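# Untie a plastic bag and unpack three fruits

## Task

Undo the knot in the plastic bag's handles, then take out exactly three pieces of fruit and set them on open table surface, not on the bag. Every other fruit must still be inside the bag, and nothing may end up off the table.

## Robot and tools

Robot: two arms, left_arm and right_arm, each ending in a two-finger parallel gripper. Their bases sit near (+0.008, +0.305, +0.009) m for left_arm and (-0.007, -0.301, +0.011) m for right_arm. Two fixed cameras, cam_high and cam_low, hang on a beam behind the arms. Each arm also carries a wrist camera: cam_left_wrist and cam_right_wrist. All images are 896x504.

Frame: the scene frame has its origin at table-top height, halfway between the arms and a little behind the near table edge. +x points out over the table, +y points toward left_arm, and +z points up. Arm names do not match image sides. A gripper's fingers point along its own +z axis and close along its own y axis. end_effector_position is the spot between the pads, about 1 cm short of the fingertips. Reported hand positions and orientations can be off by a few cm, more so at long reach.

The 14-number row: this is one list covering both arms. The first 7 numbers are left_arm's: dx, dy, dz, rx, ry, rz, opening. The next 7 are right_arm's in the same order. Every number lies in [-1, 1]. dx to rz are offsets, not poses. They are measured along the scene axes from that arm's Hand target as it stood when the action or call began, and the scale is 1.0 = 0.6 m or 180 degrees. rx, ry, rz form one rotation vector, turning about the Hand target's position. Because the start point is fresh each time, sending the same offset twice moves the hand twice. opening is absolute: +1 is fully open (0.093 m) and -1 is shut. Six zeros re-request the current Hand target. To leave a gripper unchanged, resend its present opening, because 0 is itself a command meaning half open.

execute_actions(actions, cameras): actions is a list of actions. Each action is a list of up to 15 rows, and each row is one 1/30 s control step. If an action has fewer rows, its last row repeats until 15 steps are used. Every row in an action is measured from that action's start. Images come back only when actions is empty or cameras asks for them.

move(target, speed, blend, opening_speed, grip_force, blocking, cameras): steers both grippers in straight lines. target is either one 14-number row or a list of up to 15 rows, and every row is an offset from the same starting Hand targets. speed is in m/s, from 0.002 to 2.9, default 0.25; turning is capped at twice that value in rad/s. blend is a corner-rounding radius in m for a list. opening_speed is the rate of finger travel per second on the -1 to +1 scale, at least 0.2. grip_force is a per-pad limit in newtons, 10 to 50; here the task holds it at roughly 25 to 37 N. Low forces close slowly. With blocking=false the call returns early while the motion continues. A move runs at most 10 s. It does not avoid obstacles or the other arm, and faster moves overshoot and hit harder. The result ends with a "move:" line giving the outcome (done, off_target, moving, held, fault) and any limits, such as limits=paced (the command was clipped) or limits=held (steps were held back).

wait(seconds 0 to 10) lets time pass with the commands kept. stop brakes a running move. zoom_image(camera, region [x0, y0, x1, y1] in image pixels, at most 504 by 504) enlarges part of a camera's latest picture. finished_scene(scene: this scene's number) ends the scene for good.

Results: each arm's end_effector_position (m) and end_effector_quat_wxyz in the scene frame. Hand target is the last commanded pose after clipping, and it is the base for the next offsets. Tool commands shows each tool's current command. grip_measured is the finger motor position on the opening scale. Joint positions list each joint in rad and end with the finger gap in m. Joint torques follow the same order, and the first three wrap at ±28 N m. Joint velocities may read "within noise". Calls that run actions also list some per-step hand positions.

Gripping: the pads meet at about -0.94 on the grip_measured scale. An object w mm wide reads about -0.94 + 0.0208*w, and the reading may sit up to 0.02 too high. For a firm hold, send about 0.24 below that value; round or soft fruit may need a lower number. Keep sending the same number while holding. To release, send a value well above the width reading. A reading near -1 does not by itself prove that something is held.

Motion habits: orientation changes are clipped to 40 degrees from the measured pose at each step. Arms often stop short, sag or tilt, so check the pose after every move and send the remaining distance as an offset. Small moves can go sideways or not happen at all. Do not route a path close to an arm's own base; go around it. To end a push, command the target back past the gripper.

Avoid: dropping fruit, or letting go of something that is still moving. Avoid hard contact with the table, and with the bar, plate and low rail near the bases, whose tops can stand up to 3 cm above the table. Keep the arms, grippers and wrist cameras from touching each other, and never grip the other arm's fingers. Anything that falls off the table, or is left off it, fails the task. Motors heat up when holding loads, when the arm is stretched out or when pushing at an unreachable pose. A MOTOR HOT warning appears at 75 °C. At 90 °C the arm folds and stops working, and at 100 °C it collapses.

Each tool is called in YAML: its name, and indented under it one key for each argument.

## Session

execute_actions:
  actions: []

Scene clock: 0.00 s.
left_arm: end_effector_position=(+0.3860, +0.2623, +0.1078) grip_measured=+1.000 end_effector_quat_wxyz=(+0.585, +0.099, +0.801, -0.074) | right_arm: end_effector_position=(+0.3768, -0.3295, +0.0958) grip_measured=+1.000 end_effector_quat_wxyz=(+0.568, +0.052, +0.817, -0.089)
Joint positions: left_arm=[0.01 1.525 0.331 0.87 0.231 0.063 0.093] | right_arm=[-0.009 1.525 0.338 0.851 0.189 0.024 0.093]
Joint velocities: within noise
Joint torques (N m): no reading
Heat: left arm: 49 °C; right arm: 56 °C.
Hand target: left_arm +0.3861, +0.2627, +0.1068; +0.582, +0.099, +0.804, -0.074 | right_arm +0.3786, -0.3309, +0.1007; +0.573, +0.054, +0.813, -0.090
Tool commands: left_gripper/opening=+1.0 right_gripper/opening=+1.0

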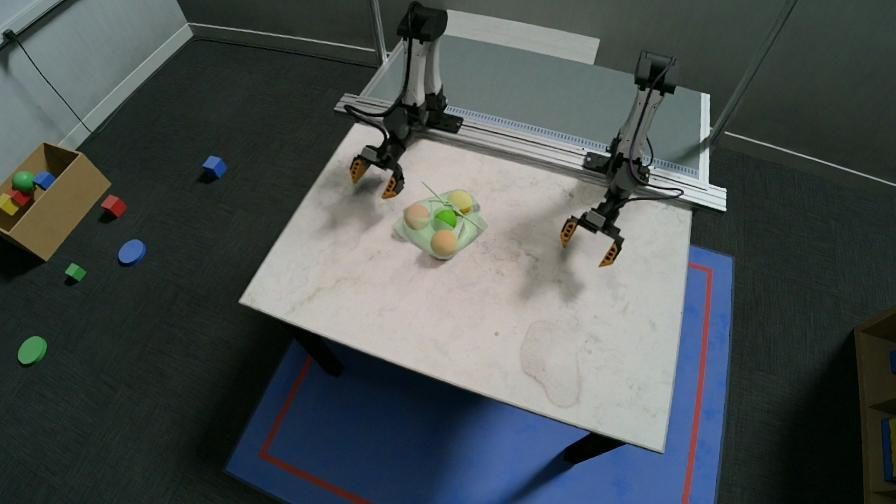

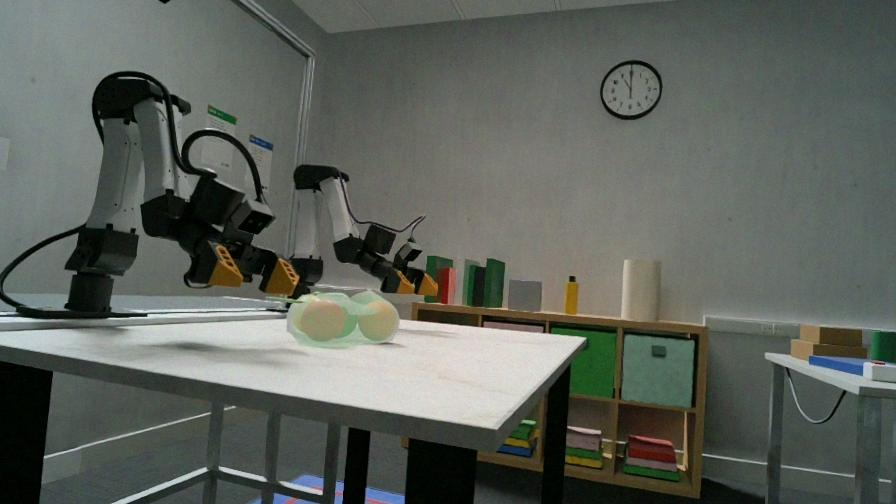

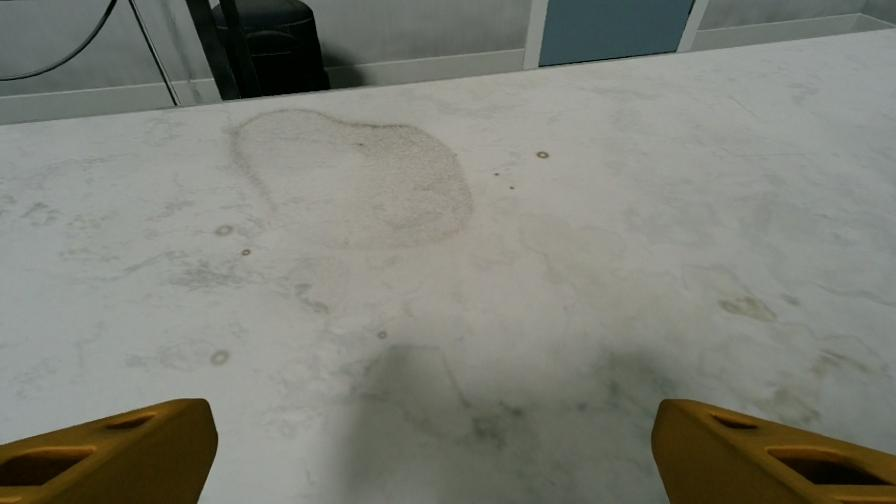

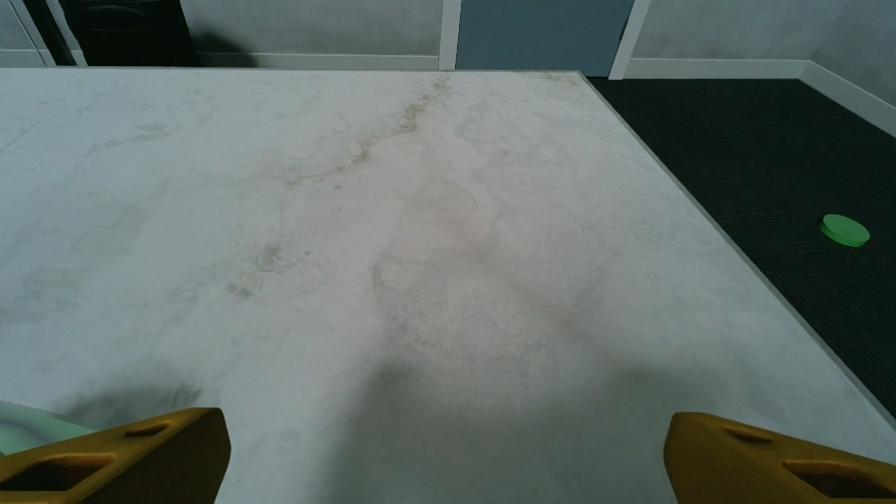

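zoom_image:
  camera: "cam_high"
  region: [370, 160, 510, 280]

zoom_image:
  camera: "cam_low"
  region: [200, 240, 440, 370]

Scaled by 3.600 from the camera's 896x504 image, which has a finer 1280x720 frame.

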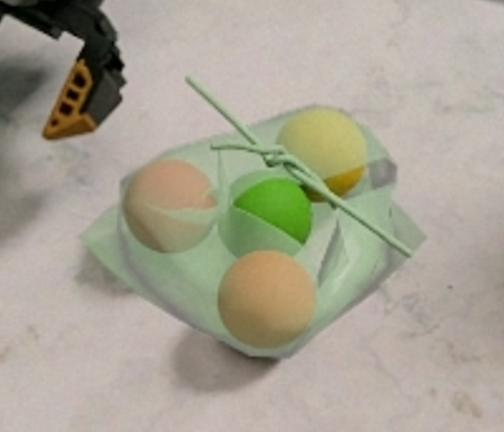

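Scaled by 2.100 from the camera's 896x504 image, which has a finer 1280x720 frame.

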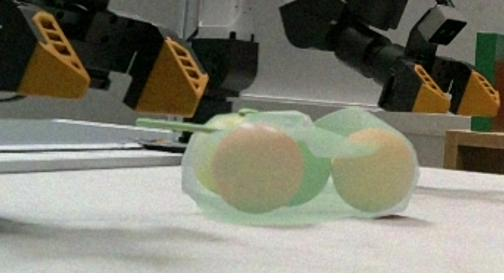

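move:
  target:
    - [0,0,0,0,0,0,1, -0.0143,0.05,0.38,0.0611,0.389,0.0367,1]
    - [0,0,0,0,0,0,1, -0.0143,0.3515,0.36,0.0611,0.389,0.0367,1]
  blend: [0.03,0]
  cameras: ["cam_right_wrist","cam_low"]

Scene clock: 57.70 s.
left_arm: end_effector_position=(+0.3860, +0.2623, +0.1078) grip_measured=+1.000 end_effector_quat_wxyz=(+0.585, +0.099, +0.801, -0.074) | right_arm: end_effector_position=(+0.3691, -0.1178, +0.3111) grip_measured=+1.000 end_effector_quat_wxyz=(+0.203, -0.009, +0.975, +0.088)
Joint positions: left_arm=[0.01 1.525 0.331 0.87 0.231 0.063 0.093] | right_arm=[0.415 1.89 2.375 -1.568 -0.024 0.418 0.093]
Joint torques (N m): left_arm=[0.38 -4.77 5.93 2.33 0.06 -0.02] | right_arm=[-0.87 -7.94 10.26 1.45 -0.01 0.07]
Heat: left arm: 57 °C; right arm: 60 °C.
Hand target: left_arm +0.3861, +0.2627, +0.1068; +0.582, +0.099, +0.804, -0.074 | right_arm +0.3701, -0.1200, +0.3166; +0.001, +0.000, +1.000, -0.001
Off the commanded pose: left_arm 0.001 m, 0 deg | right_arm 0.006 m, 26 deg.
joint sent to its limit (right arm) — joint 4 (wrist pitch), lower limit. The joint targets are off in orientation, not in position.
move: off_target (right_arm)
camera_calibration:
cam_right_wrist: T_world_to_cam=[[0.0613307, -0.984389, -0.164973, -0.0874471], [-0.998018, -0.0628178, 0.00380693, 0.399506], [-0.0141107, 0.164413, -0.986291, 0.417236], [0, 0, 0, 1]] pos_world=[0.409965, -0.129585, 0.395568]
Images, in order (width x height): cam_low 896x504, cam_right_wrist 896x504.

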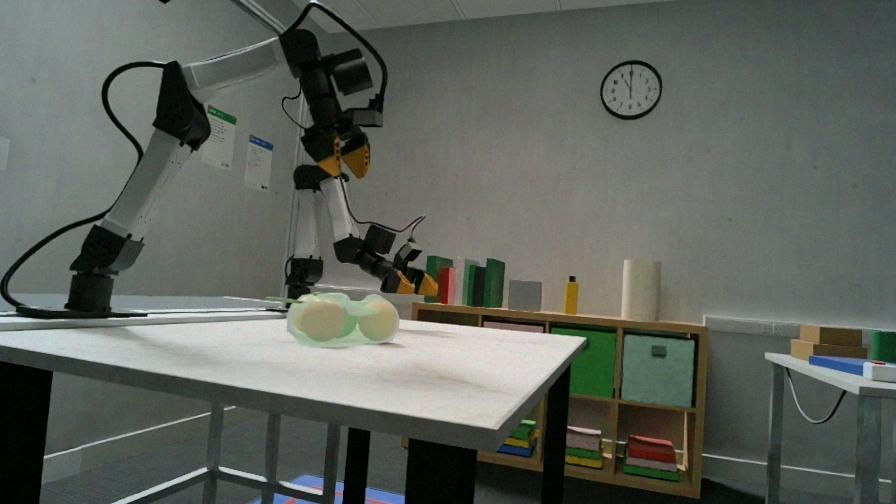

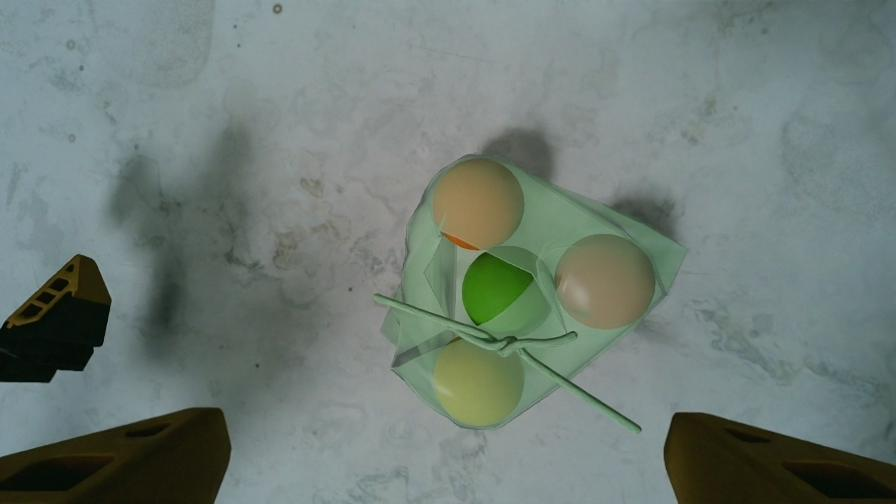

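zoom_image:
  camera: "cam_right_wrist"
  region: [350, 250, 670, 450]

zoom_image:
  camera: "cam_right_wrist"
  region: [440, 290, 600, 390]

zoom_image:
  camera: "cam_right_wrist"
  region: [370, 140, 700, 440]

Scaled by 1.575 from the camera's 896x504 image, which has a finer 1280x720 frame.

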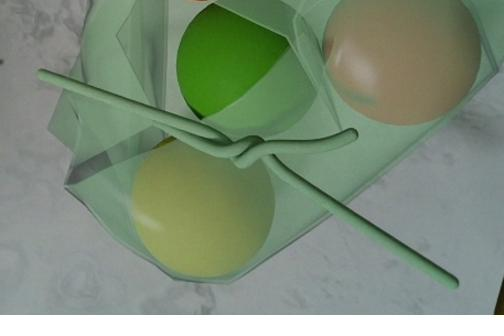

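Scaled by 3.150 from the camera's 896x504 image, which has a finer 1280x720 frame.

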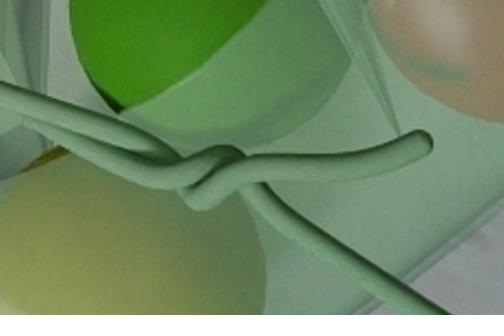

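Scaled by 1.527 from the camera's 896x504 image, which has a finer 1280x720 frame.

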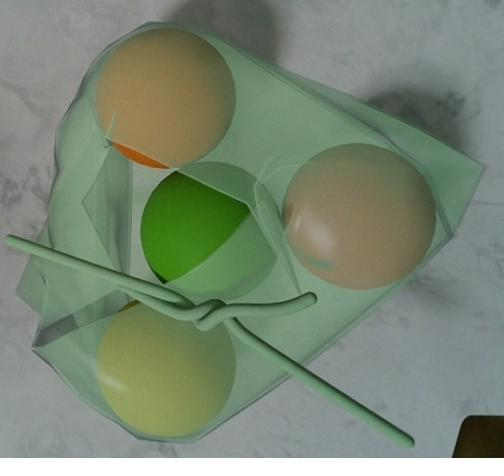

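move:
  target: [0,0,0,0,0,0,1, -0.01,-0.01,-0.18,0,-0.1,0,1]
  cameras: ["cam_right_wrist","cam_high"]

zoom_image:
  camera: "cam_right_wrist"
  region: [300, 150, 700, 450]

Scene clock: 104.37 s.
left_arm: end_effector_position=(+0.3860, +0.2623, +0.1078) grip_measured=+1.000 end_effector_quat_wxyz=(+0.585, +0.099, +0.801, -0.074) | right_arm: end_effector_position=(+0.3666, -0.1230, +0.1978) grip_measured=+1.000 end_effector_quat_wxyz=(+0.140, -0.005, +0.990, -0.002)
Joint positions: left_arm=[0.01 1.525 0.331 0.87 0.231 0.063 0.093] | right_arm=[0.467 1.85 1.882 -1.311 0.104 0.457 0.093]
Joint torques (N m): left_arm=[0.29 -4.79 5.94 2.32 0.07 -0.03] | right_arm=[-0.05 -12.71 6.99 1.31 0.26 0.08]
Heat: left arm: 57 °C; right arm: 63 °C.
Hand target: left_arm +0.3861, +0.2627, +0.1068; +0.582, +0.099, +0.804, -0.074 | right_arm +0.3641, -0.1260, +0.2086; +0.157, +0.000, +0.988, -0.001
Off the commanded pose: left_arm 0.001 m, 0 deg | right_arm 0.011 m, 2 deg.
move: off_target (right_arm)
camera_calibration:
cam_right_wrist: T_world_to_cam=[[0.0173356, -0.999821, 0.00752886, -0.131007], [-0.990191, -0.0161235, 0.138785, 0.373399], [-0.138639, -0.00986094, -0.990294, 0.331399], [0, 0, 0, 1]] pos_world=[0.417952, -0.121695, 0.277347]
Images, in order (width x height): cam_high 896x504, cam_right_wrist 896x504.

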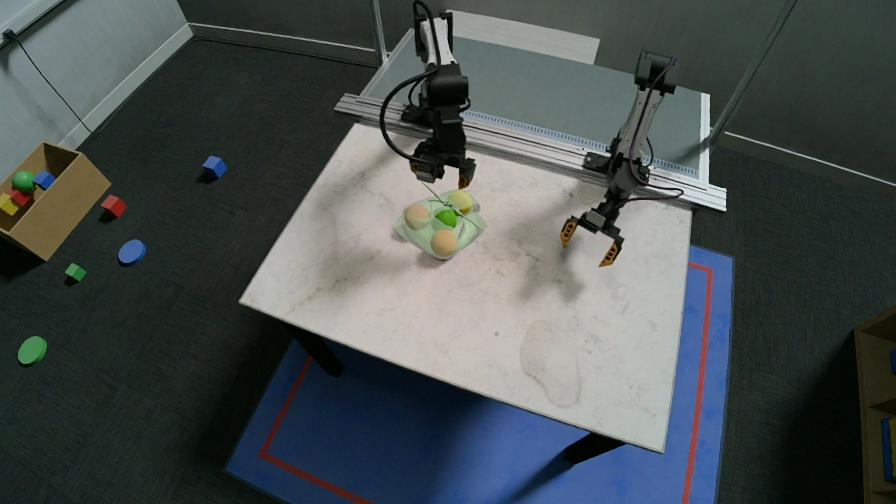

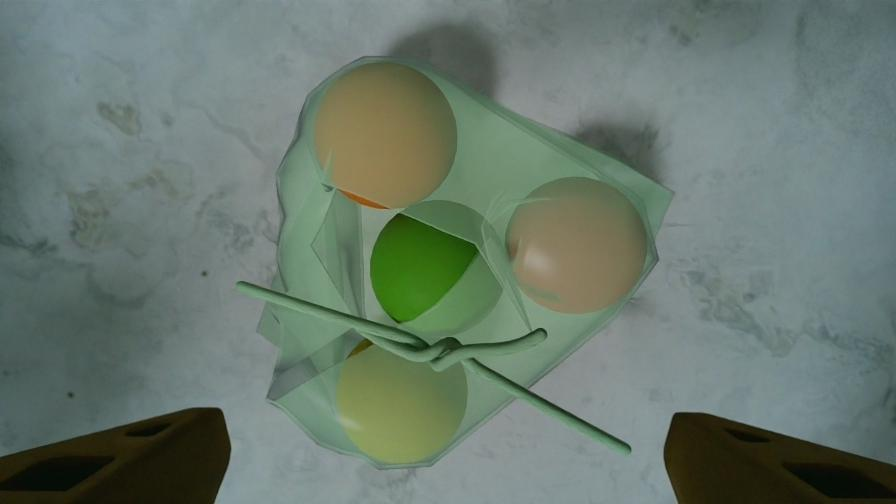

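Scaled by 1.260 from the camera's 896x504 image, which has a finer 1280x720 frame.

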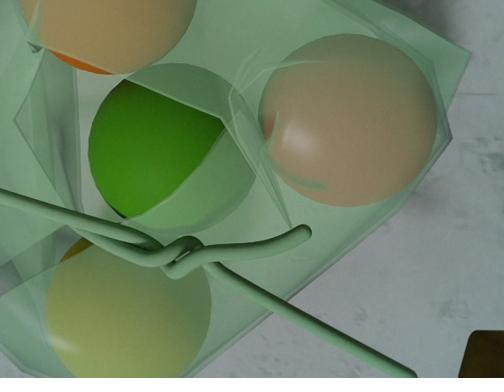

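move:
  target:
    - [0,0,0.15,0,0,-0.2,1, 0,0,0,0,0,0,1]
    - [-0.07,-0.25,0.15,0,0,-0.42,1, 0,0,0,0,0,0,1]
  blend: [0.05,0]
  cameras: ["cam_left_wrist"]

zoom_image:
  camera: "cam_left_wrist"
  region: [300, 150, 700, 450]

Scene clock: 164.07 s.
left_arm: end_effector_position=(+0.3409, +0.1134, +0.1964) grip_measured=+1.000 end_effector_quat_wxyz=(+0.416, +0.569, +0.576, -0.413) | right_arm: end_effector_position=(+0.3667, -0.1230, +0.1978) grip_measured=+1.000 end_effector_quat_wxyz=(+0.140, -0.005, +0.990, -0.002)
Joint positions: left_arm=[-0.07 1.759 1.259 -0.776 1.246 1.25 0.093] | right_arm=[0.467 1.85 1.882 -1.311 0.104 0.457 0.093]
Joint torques (N m): left_arm=[0.27 -5.82 8.12 0.74 0.76 0.11] | right_arm=[-0.1 -12.74 7.04 1.3 0.28 0.1]
Heat: left arm: 57 °C; right arm: 59 °C.
Hand target: left_arm +0.3440, +0.1127, +0.1968; +0.415, +0.570, +0.575, -0.415 | right_arm +0.3641, -0.1259, +0.2086; +0.157, +0.000, +0.988, +0.000
Off the commanded pose: left_arm 0.003 m, 0 deg | right_arm 0.011 m, 2 deg.
move: off_target (right_arm)
camera_calibration:
cam_left_wrist: T_world_to_cam=[[-0.999991, -0.00376401, -0.00180889, 0.340899], [-0.00123136, 0.679654, -0.733532, 0.107153], [0.00399044, -0.733523, -0.679653, 0.304265], [0, 0, 0, 1]] pos_world=[0.339814, 0.151642, 0.286012]
Images, in order (width x height): cam_left_wrist 896x504.

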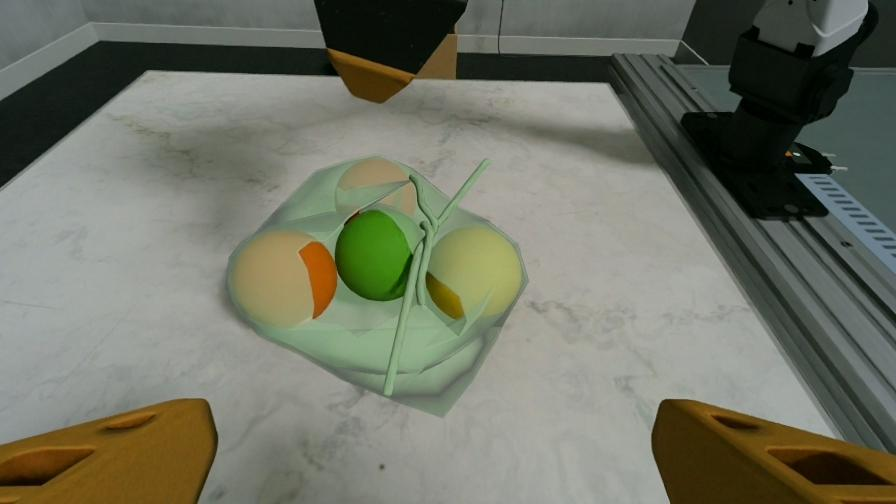

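Scaled by 1.260 from the camera's 896x504 image, which has a finer 1280x720 frame.

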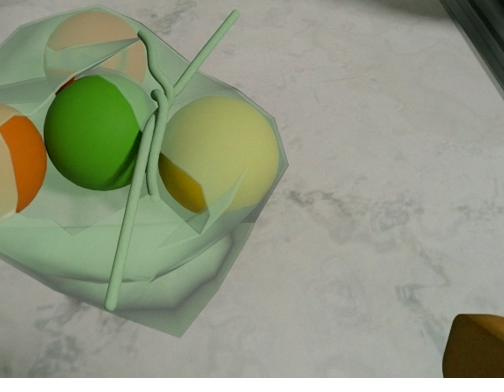

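zoom_image:
  camera: "cam_left_wrist"
  region: [370, 150, 500, 240]

zoom_image:
  camera: "cam_left_wrist"
  region: [370, 200, 480, 320]

Scaled by 3.877 from the camera's 896x504 image, which has a finer 1280x720 frame.

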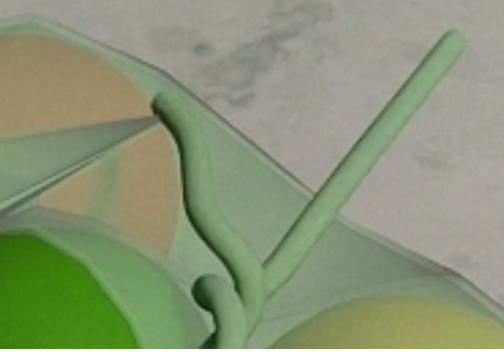

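Scaled by 4.200 from the camera's 896x504 image, which has a finer 1280x720 frame.

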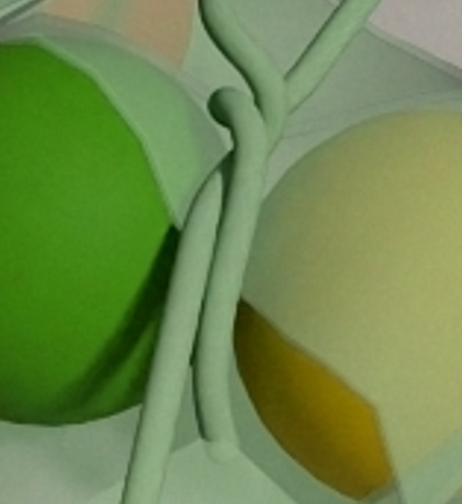

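move:
  target: [0,-0.11,-0.1,0,0,0,1, 0,0,0,0,0,0,1]
  cameras: ["cam_left_wrist"]

zoom_image:
  camera: "cam_left_wrist"
  region: [350, 50, 600, 250]

zoom_image:
  camera: "cam_left_wrist"
  region: [350, 100, 550, 350]

Scene clock: 296.17 s.
left_arm: end_effector_position=(+0.3452, +0.0463, +0.1407) grip_measured=+1.000 end_effector_quat_wxyz=(+0.418, +0.573, +0.567, -0.419) | right_arm: end_effector_position=(+0.3667, -0.1230, +0.1978) grip_measured=+1.000 end_effector_quat_wxyz=(+0.140, -0.005, +0.990, -0.002)
Joint positions: left_arm=[-0.257 1.84 1.047 -0.061 1.175 0.809 0.093] | right_arm=[0.467 1.85 1.882 -1.311 0.104 0.457 0.093]
Joint torques (N m): left_arm=[0.1 -7.92 5.23 1.58 0.4 -0.12] | right_arm=[-0.21 -12.68 6.95 1.31 0.26 0.05]
Heat: left arm: 44 °C; right arm: 57 °C.
Hand target: left_arm +0.3441, +0.0467, +0.1368; +0.415, +0.570, +0.575, -0.415 | right_arm +0.3641, -0.1259, +0.2086; +0.157, +0.000, +0.988, +0.000
Off the commanded pose: left_arm 0.004 m, 1 deg | right_arm 0.011 m, 2 deg.
move: off_target (right_arm)
camera_calibration:
cam_left_wrist: T_world_to_cam=[[-0.999856, 0.0151554, -0.00766247, 0.344753], [0.0158328, 0.66871, -0.743355, 0.107864], [-0.00614188, -0.743369, -0.668854, 0.219568], [0, 0, 0, 1]] pos_world=[0.344344, 0.085865, 0.229682]
Images, in order (width x height): cam_left_wrist 896x504.

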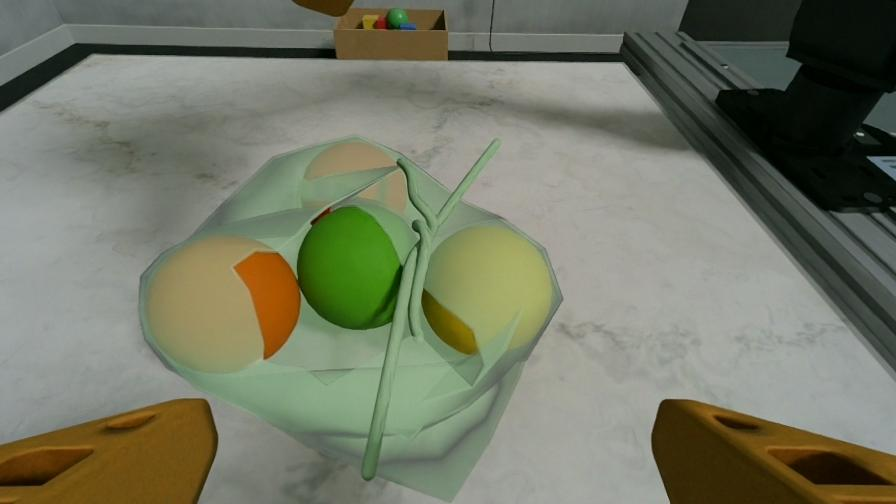

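Scaled by 2.016 from the camera's 896x504 image, which has a finer 1280x720 frame.

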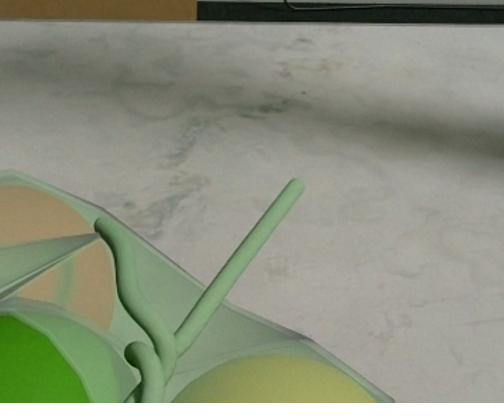

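Scaled by 2.016 from the camera's 896x504 image, which has a finer 1280x720 frame.

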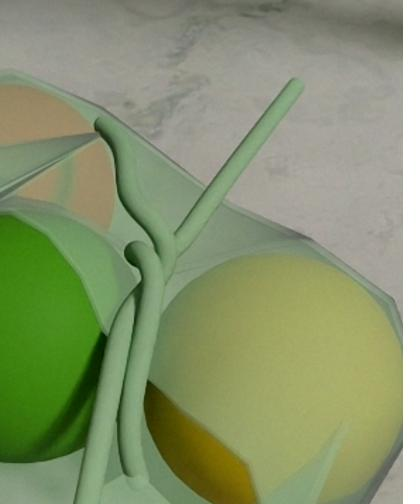

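move:
  target:
    - [0,0,0,0,0,0,1, -0.0202,-0.2235,0.0523,0.1175,-0.1175,0.4898,0]
    - [0,0,0,0,0,0,1, -0.0202,-0.19,-0.07,0.1175,-0.1175,0.4898,0]
  blend: [0.02,0]
  cameras: ["cam_right_wrist","cam_left_wrist"]

zoom_image:
  camera: "cam_right_wrist"
  region: [300, 150, 600, 450]

Scene clock: 415.73 s.
left_arm: end_effector_position=(+0.3453, +0.0463, +0.1408) grip_measured=+1.000 end_effector_quat_wxyz=(+0.418, +0.573, +0.567, -0.419) | right_arm: end_effector_position=(+0.3506, -0.2390, +0.1688) grip_measured=+0.001 end_effector_quat_wxyz=(-0.268, +0.650, -0.656, -0.274)
Joint positions: left_arm=[-0.257 1.84 1.047 -0.06 1.175 0.808 0.093] | right_arm=[-0.203 1.956 1.708 -1.511 -0.812 -1.849 0.045]
Joint torques (N m): left_arm=[0.08 -7.92 5.18 1.58 0.4 -0.12] | right_arm=[-0.35 -9.22 7.02 0.18 -0.51 -0.1]
Heat: left arm: 47 °C; right arm: 55 °C.
Hand target: left_arm +0.3441, +0.0467, +0.1368; +0.415, +0.570, +0.574, -0.415 | right_arm +0.3520, -0.2400, +0.1667; -0.271, +0.653, -0.653, -0.271
Off the commanded pose: left_arm 0.004 m, 1 deg | right_arm 0.003 m, 1 deg.
move: done
camera_calibration:
cam_left_wrist: T_world_to_cam=[[-0.999856, 0.0149282, -0.00801269, 0.344953], [0.0159395, 0.668502, -0.743539, 0.10796], [-0.00574316, -0.74356, -0.668644, 0.219466], [0, 0, 0, 1]] pos_world=[0.344443, 0.0858656, 0.229781]
cam_right_wrist: T_world_to_cam=[[0.999987, 0.00273097, -0.00432837, -0.349385], [0.00100364, -0.933951, -0.3574, -0.123444], [-0.00501854, 0.357391, -0.933942, 0.330711], [0, 0, 0, 1]] pos_world=[0.351164, -0.23253, 0.263234]
Images, in order (width x height): cam_left_wrist 896x504, cam_right_wrist 896x504.

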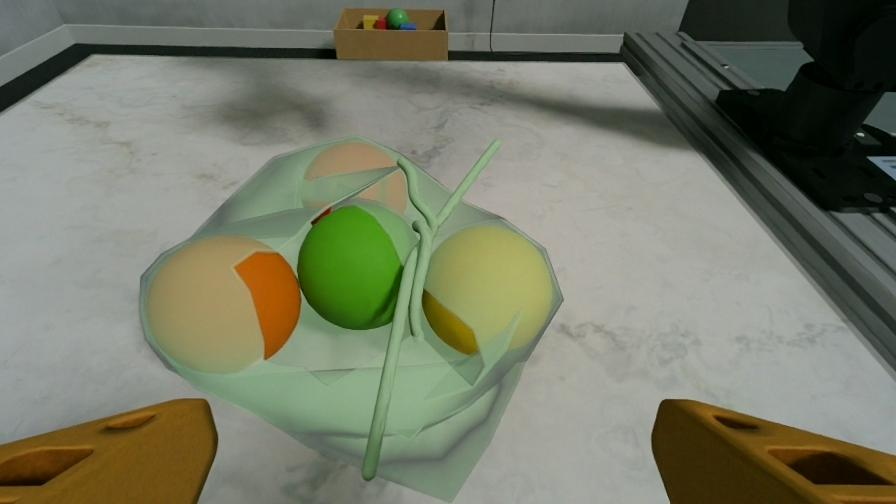

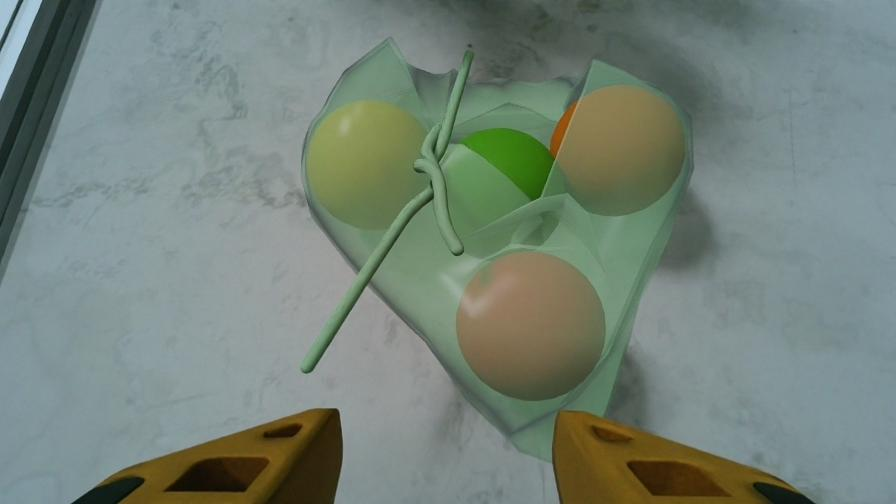

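Scaled by 1.680 from the camera's 896x504 image, which has a finer 1280x720 frame.

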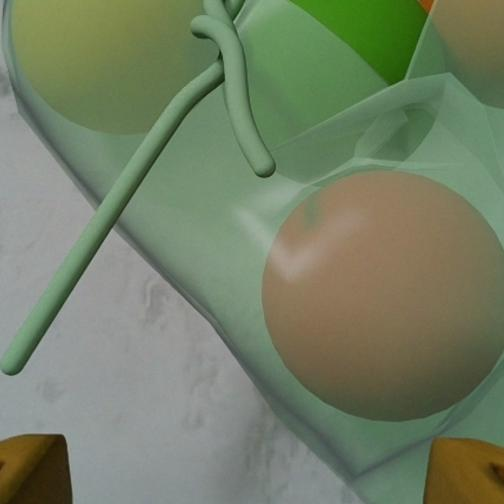

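move:
  target: [0,0,0,0,0,0,1, -0.0005,0.105,-0.098,0,0,0,-0.4]
  cameras: ["cam_right_wrist","cam_left_wrist"]

zoom_image:
  camera: "cam_right_wrist"
  region: [300, 200, 600, 500]

zoom_image:
  camera: "cam_left_wrist"
  region: [300, 50, 550, 250]

Scene clock: 448.93 s.
left_arm: end_effector_position=(+0.3453, +0.0463, +0.1408) grip_measured=+1.000 end_effector_quat_wxyz=(+0.418, +0.573, +0.567, -0.419) | right_arm: end_effector_position=(+0.3525, -0.1770, +0.0985) grip_measured=-0.399 end_effector_quat_wxyz=(-0.259, +0.652, -0.655, -0.279)
Joint positions: left_arm=[-0.257 1.84 1.047 -0.06 1.175 0.808 0.093] | right_arm=[-0.018 1.946 1.43 -1.075 -0.824 -1.597 0.026]
Joint torques (N m): left_arm=[0.03 -8.03 5.24 1.56 0.41 -0.12] | right_arm=[-0.24 -12.97 6.28 0.51 -0.58 0.12]
Heat: left arm: 47 °C; right arm: 55 °C.
Hand target: left_arm +0.3441, +0.0467, +0.1368; +0.415, +0.570, +0.574, -0.415 | right_arm +0.3517, -0.1769, +0.1079; -0.271, +0.653, -0.653, -0.270
Off the commanded pose: left_arm 0.004 m, 1 deg | right_arm 0.009 m, 2 deg.
move: done
camera_calibration:
cam_left_wrist: T_world_to_cam=[[-0.999856, 0.0149282, -0.00801269, 0.344953], [0.0159395, 0.668502, -0.743539, 0.10796], [-0.00574316, -0.74356, -0.668644, 0.219466], [0, 0, 0, 1]] pos_world=[0.344443, 0.0858656, 0.229781]
cam_right_wrist: T_world_to_cam=[[0.99967, 0.0139078, -0.0216035, -0.347901], [0.00537684, -0.935451, -0.353416, -0.0929072], [-0.0251243, 0.353183, -0.935217, 0.249338], [0, 0, 0, 1]] pos_world=[0.35455, -0.170133, 0.192834]
Images, in order (width x height): cam_left_wrist 896x504, cam_right_wrist 896x504.

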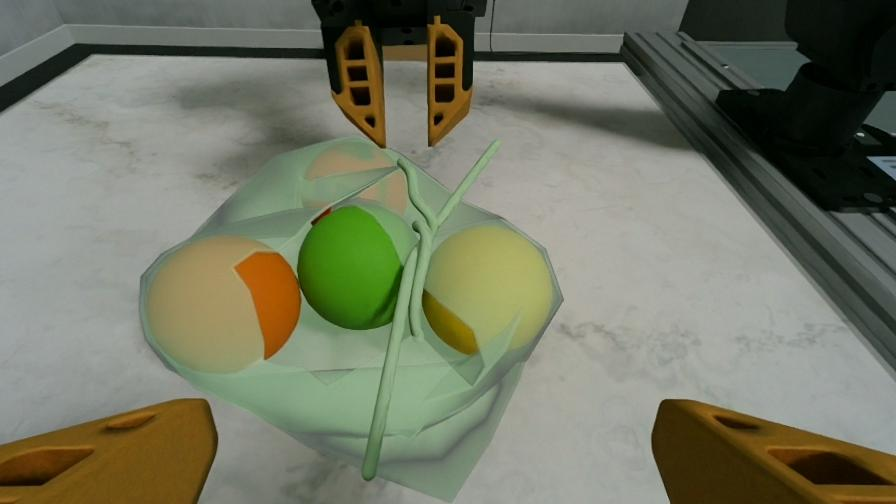

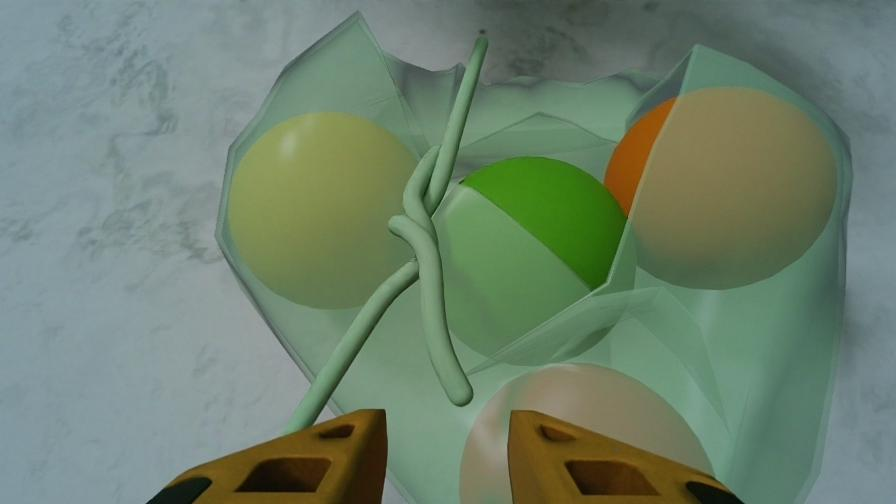

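Scaled by 1.680 from the camera's 896x504 image, which has a finer 1280x720 frame.

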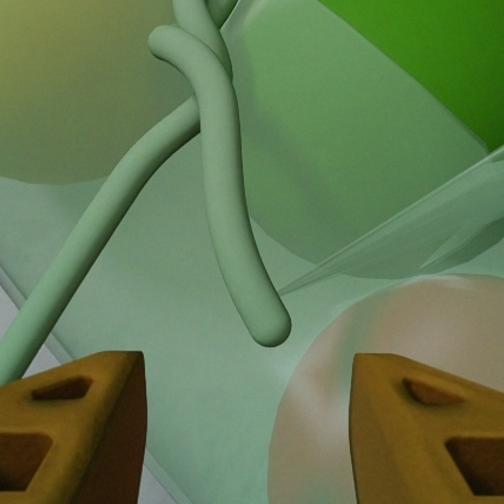

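Scaled by 2.016 from the camera's 896x504 image, which has a finer 1280x720 frame.

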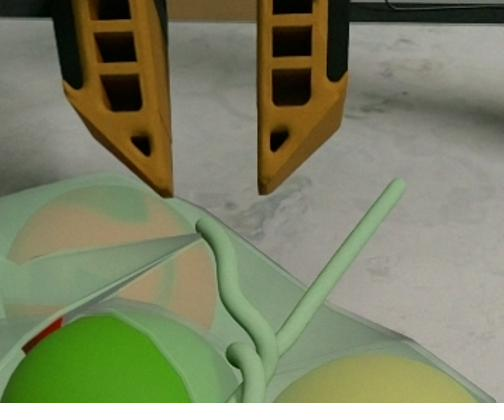

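move:
  target: [0,0,0,0,0,0,1, -0.0008,0.03,-0.0142,0,0,0,-0.4]
  speed: 0.08
  cameras: ["cam_right_wrist","cam_left_wrist"]

zoom_image:
  camera: "cam_right_wrist"
  region: [300, 200, 600, 500]

zoom_image:
  camera: "cam_left_wrist"
  region: [330, 80, 530, 240]

Scene clock: 465.53 s.
left_arm: end_effector_position=(+0.3453, +0.0463, +0.1408) grip_measured=+1.000 end_effector_quat_wxyz=(+0.418, +0.573, +0.567, -0.419) | right_arm: end_effector_position=(+0.3524, -0.1603, +0.0882) grip_measured=-0.399 end_effector_quat_wxyz=(-0.258, +0.650, -0.657, -0.280)
Joint positions: left_arm=[-0.257 1.84 1.047 -0.06 1.175 0.808 0.093] | right_arm=[0.029 1.944 1.388 -0.983 -0.824 -1.52 0.026]
Joint torques (N m): left_arm=[0.06 -7.92 5.15 1.56 0.42 -0.12] | right_arm=[-0.02 -13.48 6.32 0.65 -0.53 0.09]
Heat: left arm: 47 °C; right arm: 53 °C.
Hand target: left_arm +0.3441, +0.0467, +0.1368; +0.415, +0.570, +0.574, -0.415 | right_arm +0.3512, -0.1590, +0.0993; -0.271, +0.653, -0.653, -0.271
Off the commanded pose: left_arm 0.004 m, 1 deg | right_arm 0.011 m, 2 deg.
move: off_target (right_arm)
camera_calibration:
cam_left_wrist: T_world_to_cam=[[-0.999856, 0.0149282, -0.00801269, 0.344953], [0.0159395, 0.668502, -0.743539, 0.10796], [-0.00574316, -0.74356, -0.668644, 0.219466], [0, 0, 0, 1]] pos_world=[0.344443, 0.0858656, 0.229781]
cam_right_wrist: T_world_to_cam=[[0.999618, 0.00908356, -0.0260909, -0.348649], [-0.000726754, -0.935429, -0.353515, -0.0787404], [-0.0276173, 0.353399, -0.935065, 0.234706], [0, 0, 0, 1]] pos_world=[0.354941, -0.153434, 0.182533]
Images, in order (width x height): cam_left_wrist 896x504, cam_right_wrist 896x504.

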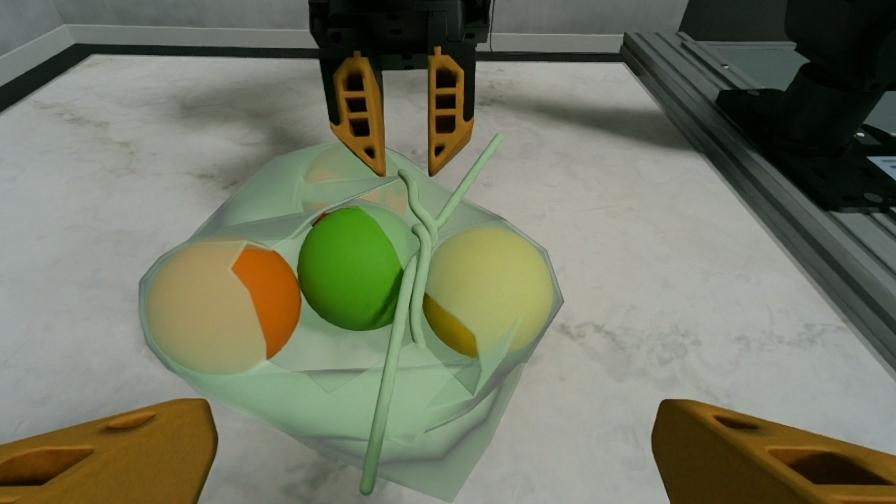

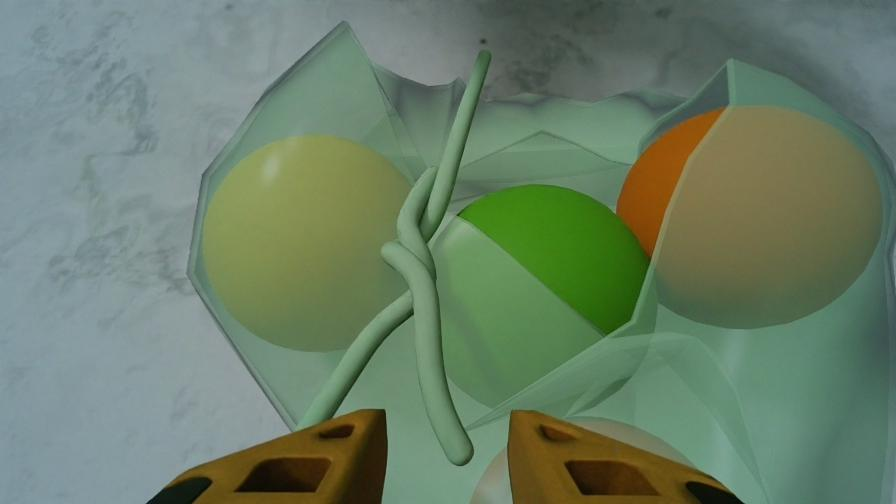

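Scaled by 1.680 from the camera's 896x504 image, which has a finer 1280x720 frame.

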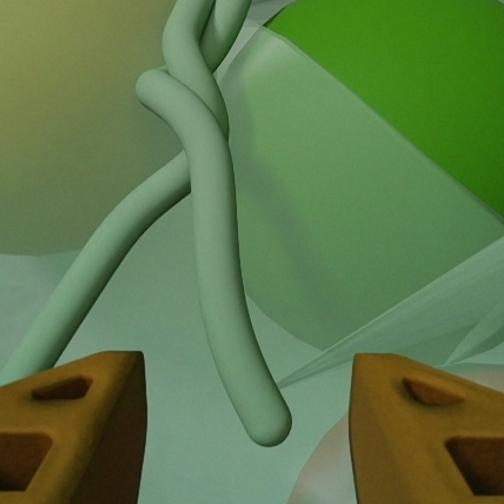

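Scaled by 2.520 from the camera's 896x504 image, which has a finer 1280x720 frame.

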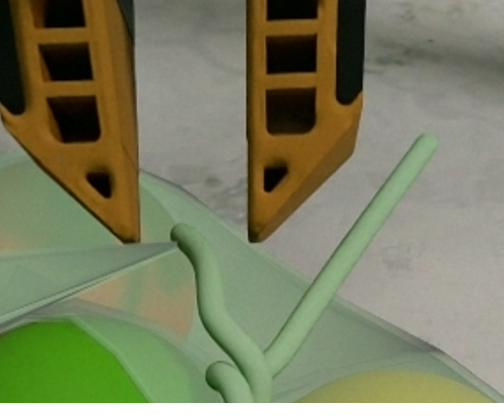

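move:
  target: [0,0,0,0,0,0,1, 0.003,-0.003,-0.0125,0,0,0,-0.4]
  speed: 0.05
  cameras: ["cam_right_wrist","cam_left_wrist"]

zoom_image:
  camera: "cam_right_wrist"
  region: [300, 200, 600, 500]

zoom_image:
  camera: "cam_left_wrist"
  region: [330, 80, 530, 240]

Scene clock: 498.73 s.
left_arm: end_effector_position=(+0.3453, +0.0463, +0.1408) grip_measured=+1.000 end_effector_quat_wxyz=(+0.418, +0.573, +0.567, -0.419) | right_arm: end_effector_position=(+0.3537, -0.1604, +0.0861) grip_measured=-0.399 end_effector_quat_wxyz=(-0.262, +0.652, -0.656, -0.277)
Joint positions: left_arm=[-0.257 1.84 1.047 -0.06 1.175 0.808 0.093] | right_arm=[0.029 1.944 1.379 -0.963 -0.824 -1.519 0.026]
Joint torques (N m): left_arm=[0.12 -7.95 5.19 1.58 0.41 -0.13] | right_arm=[-0.42 -11.82 6.38 0.68 -0.54 -0.02]
Heat: left arm: 48 °C; right arm: 55 °C.
Hand target: left_arm +0.3441, +0.0467, +0.1368; +0.415, +0.570, +0.574, -0.415 | right_arm +0.3530, -0.1608, +0.0918; -0.271, +0.653, -0.653, -0.271
Off the commanded pose: left_arm 0.004 m, 1 deg | right_arm 0.006 m, 1 deg.
move: done
camera_calibration:
cam_left_wrist: T_world_to_cam=[[-0.999856, 0.0149282, -0.00801269, 0.344953], [0.0159395, 0.668502, -0.743539, 0.10796], [-0.00574316, -0.74356, -0.668644, 0.219466], [0, 0, 0, 1]] pos_world=[0.344443, 0.0858656, 0.229781]
cam_right_wrist: T_world_to_cam=[[0.99984, 0.00921723, -0.0153538, -0.351011], [0.00318741, -0.935277, -0.353903, -0.0808369], [-0.0176221, 0.353797, -0.935156, 0.229408], [0, 0, 0, 1]] pos_world=[0.355255, -0.153533, 0.180535]
Images, in order (width x height): cam_left_wrist 896x504, cam_right_wrist 896x504.

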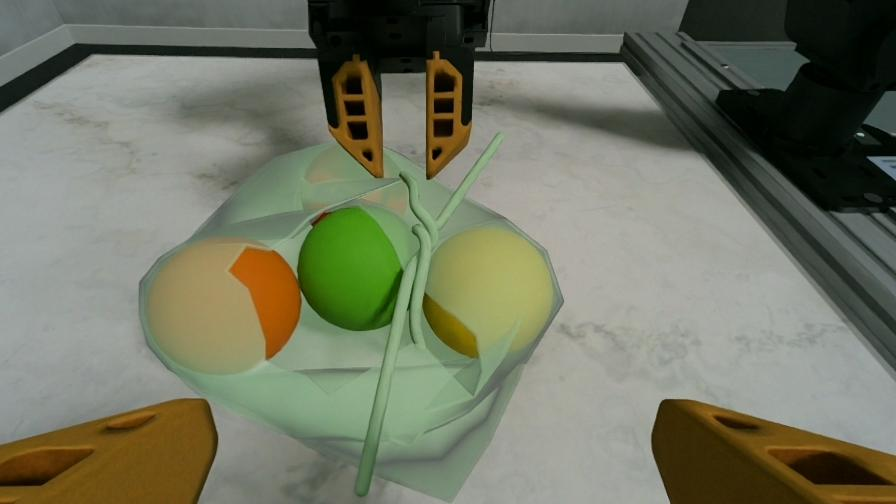

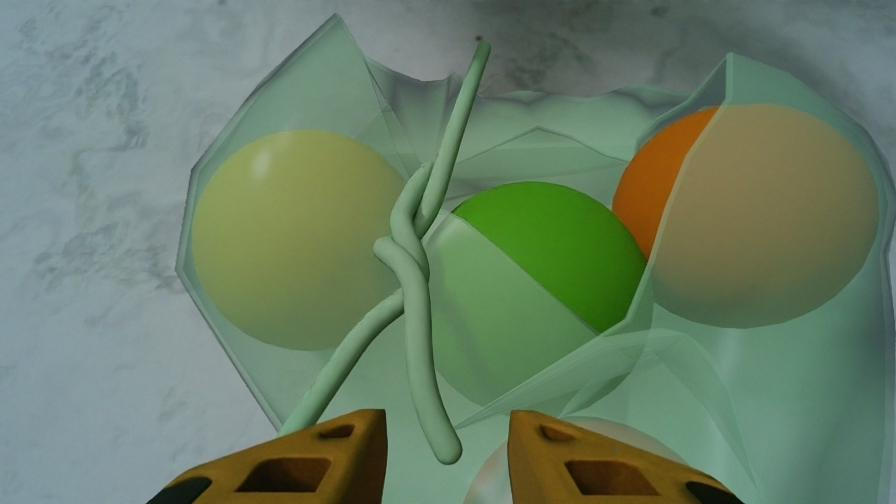

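Scaled by 1.680 from the camera's 896x504 image, which has a finer 1280x720 frame.

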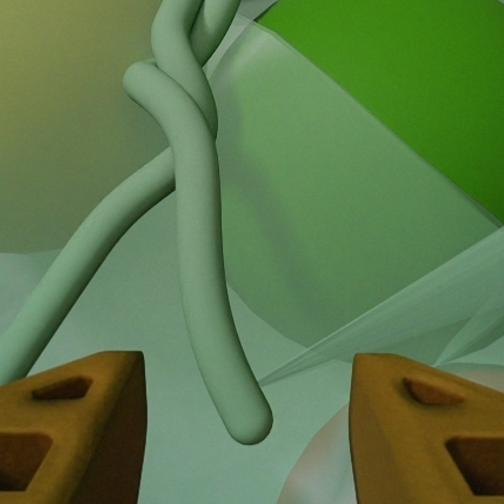

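Scaled by 2.520 from the camera's 896x504 image, which has a finer 1280x720 frame.

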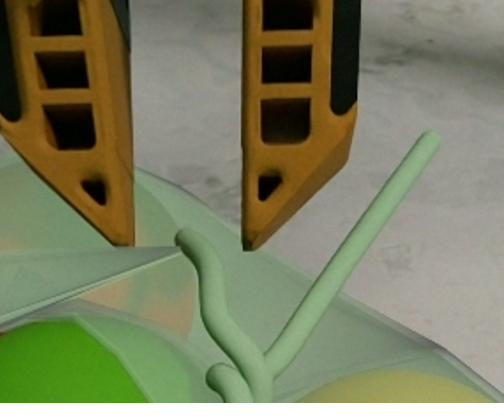

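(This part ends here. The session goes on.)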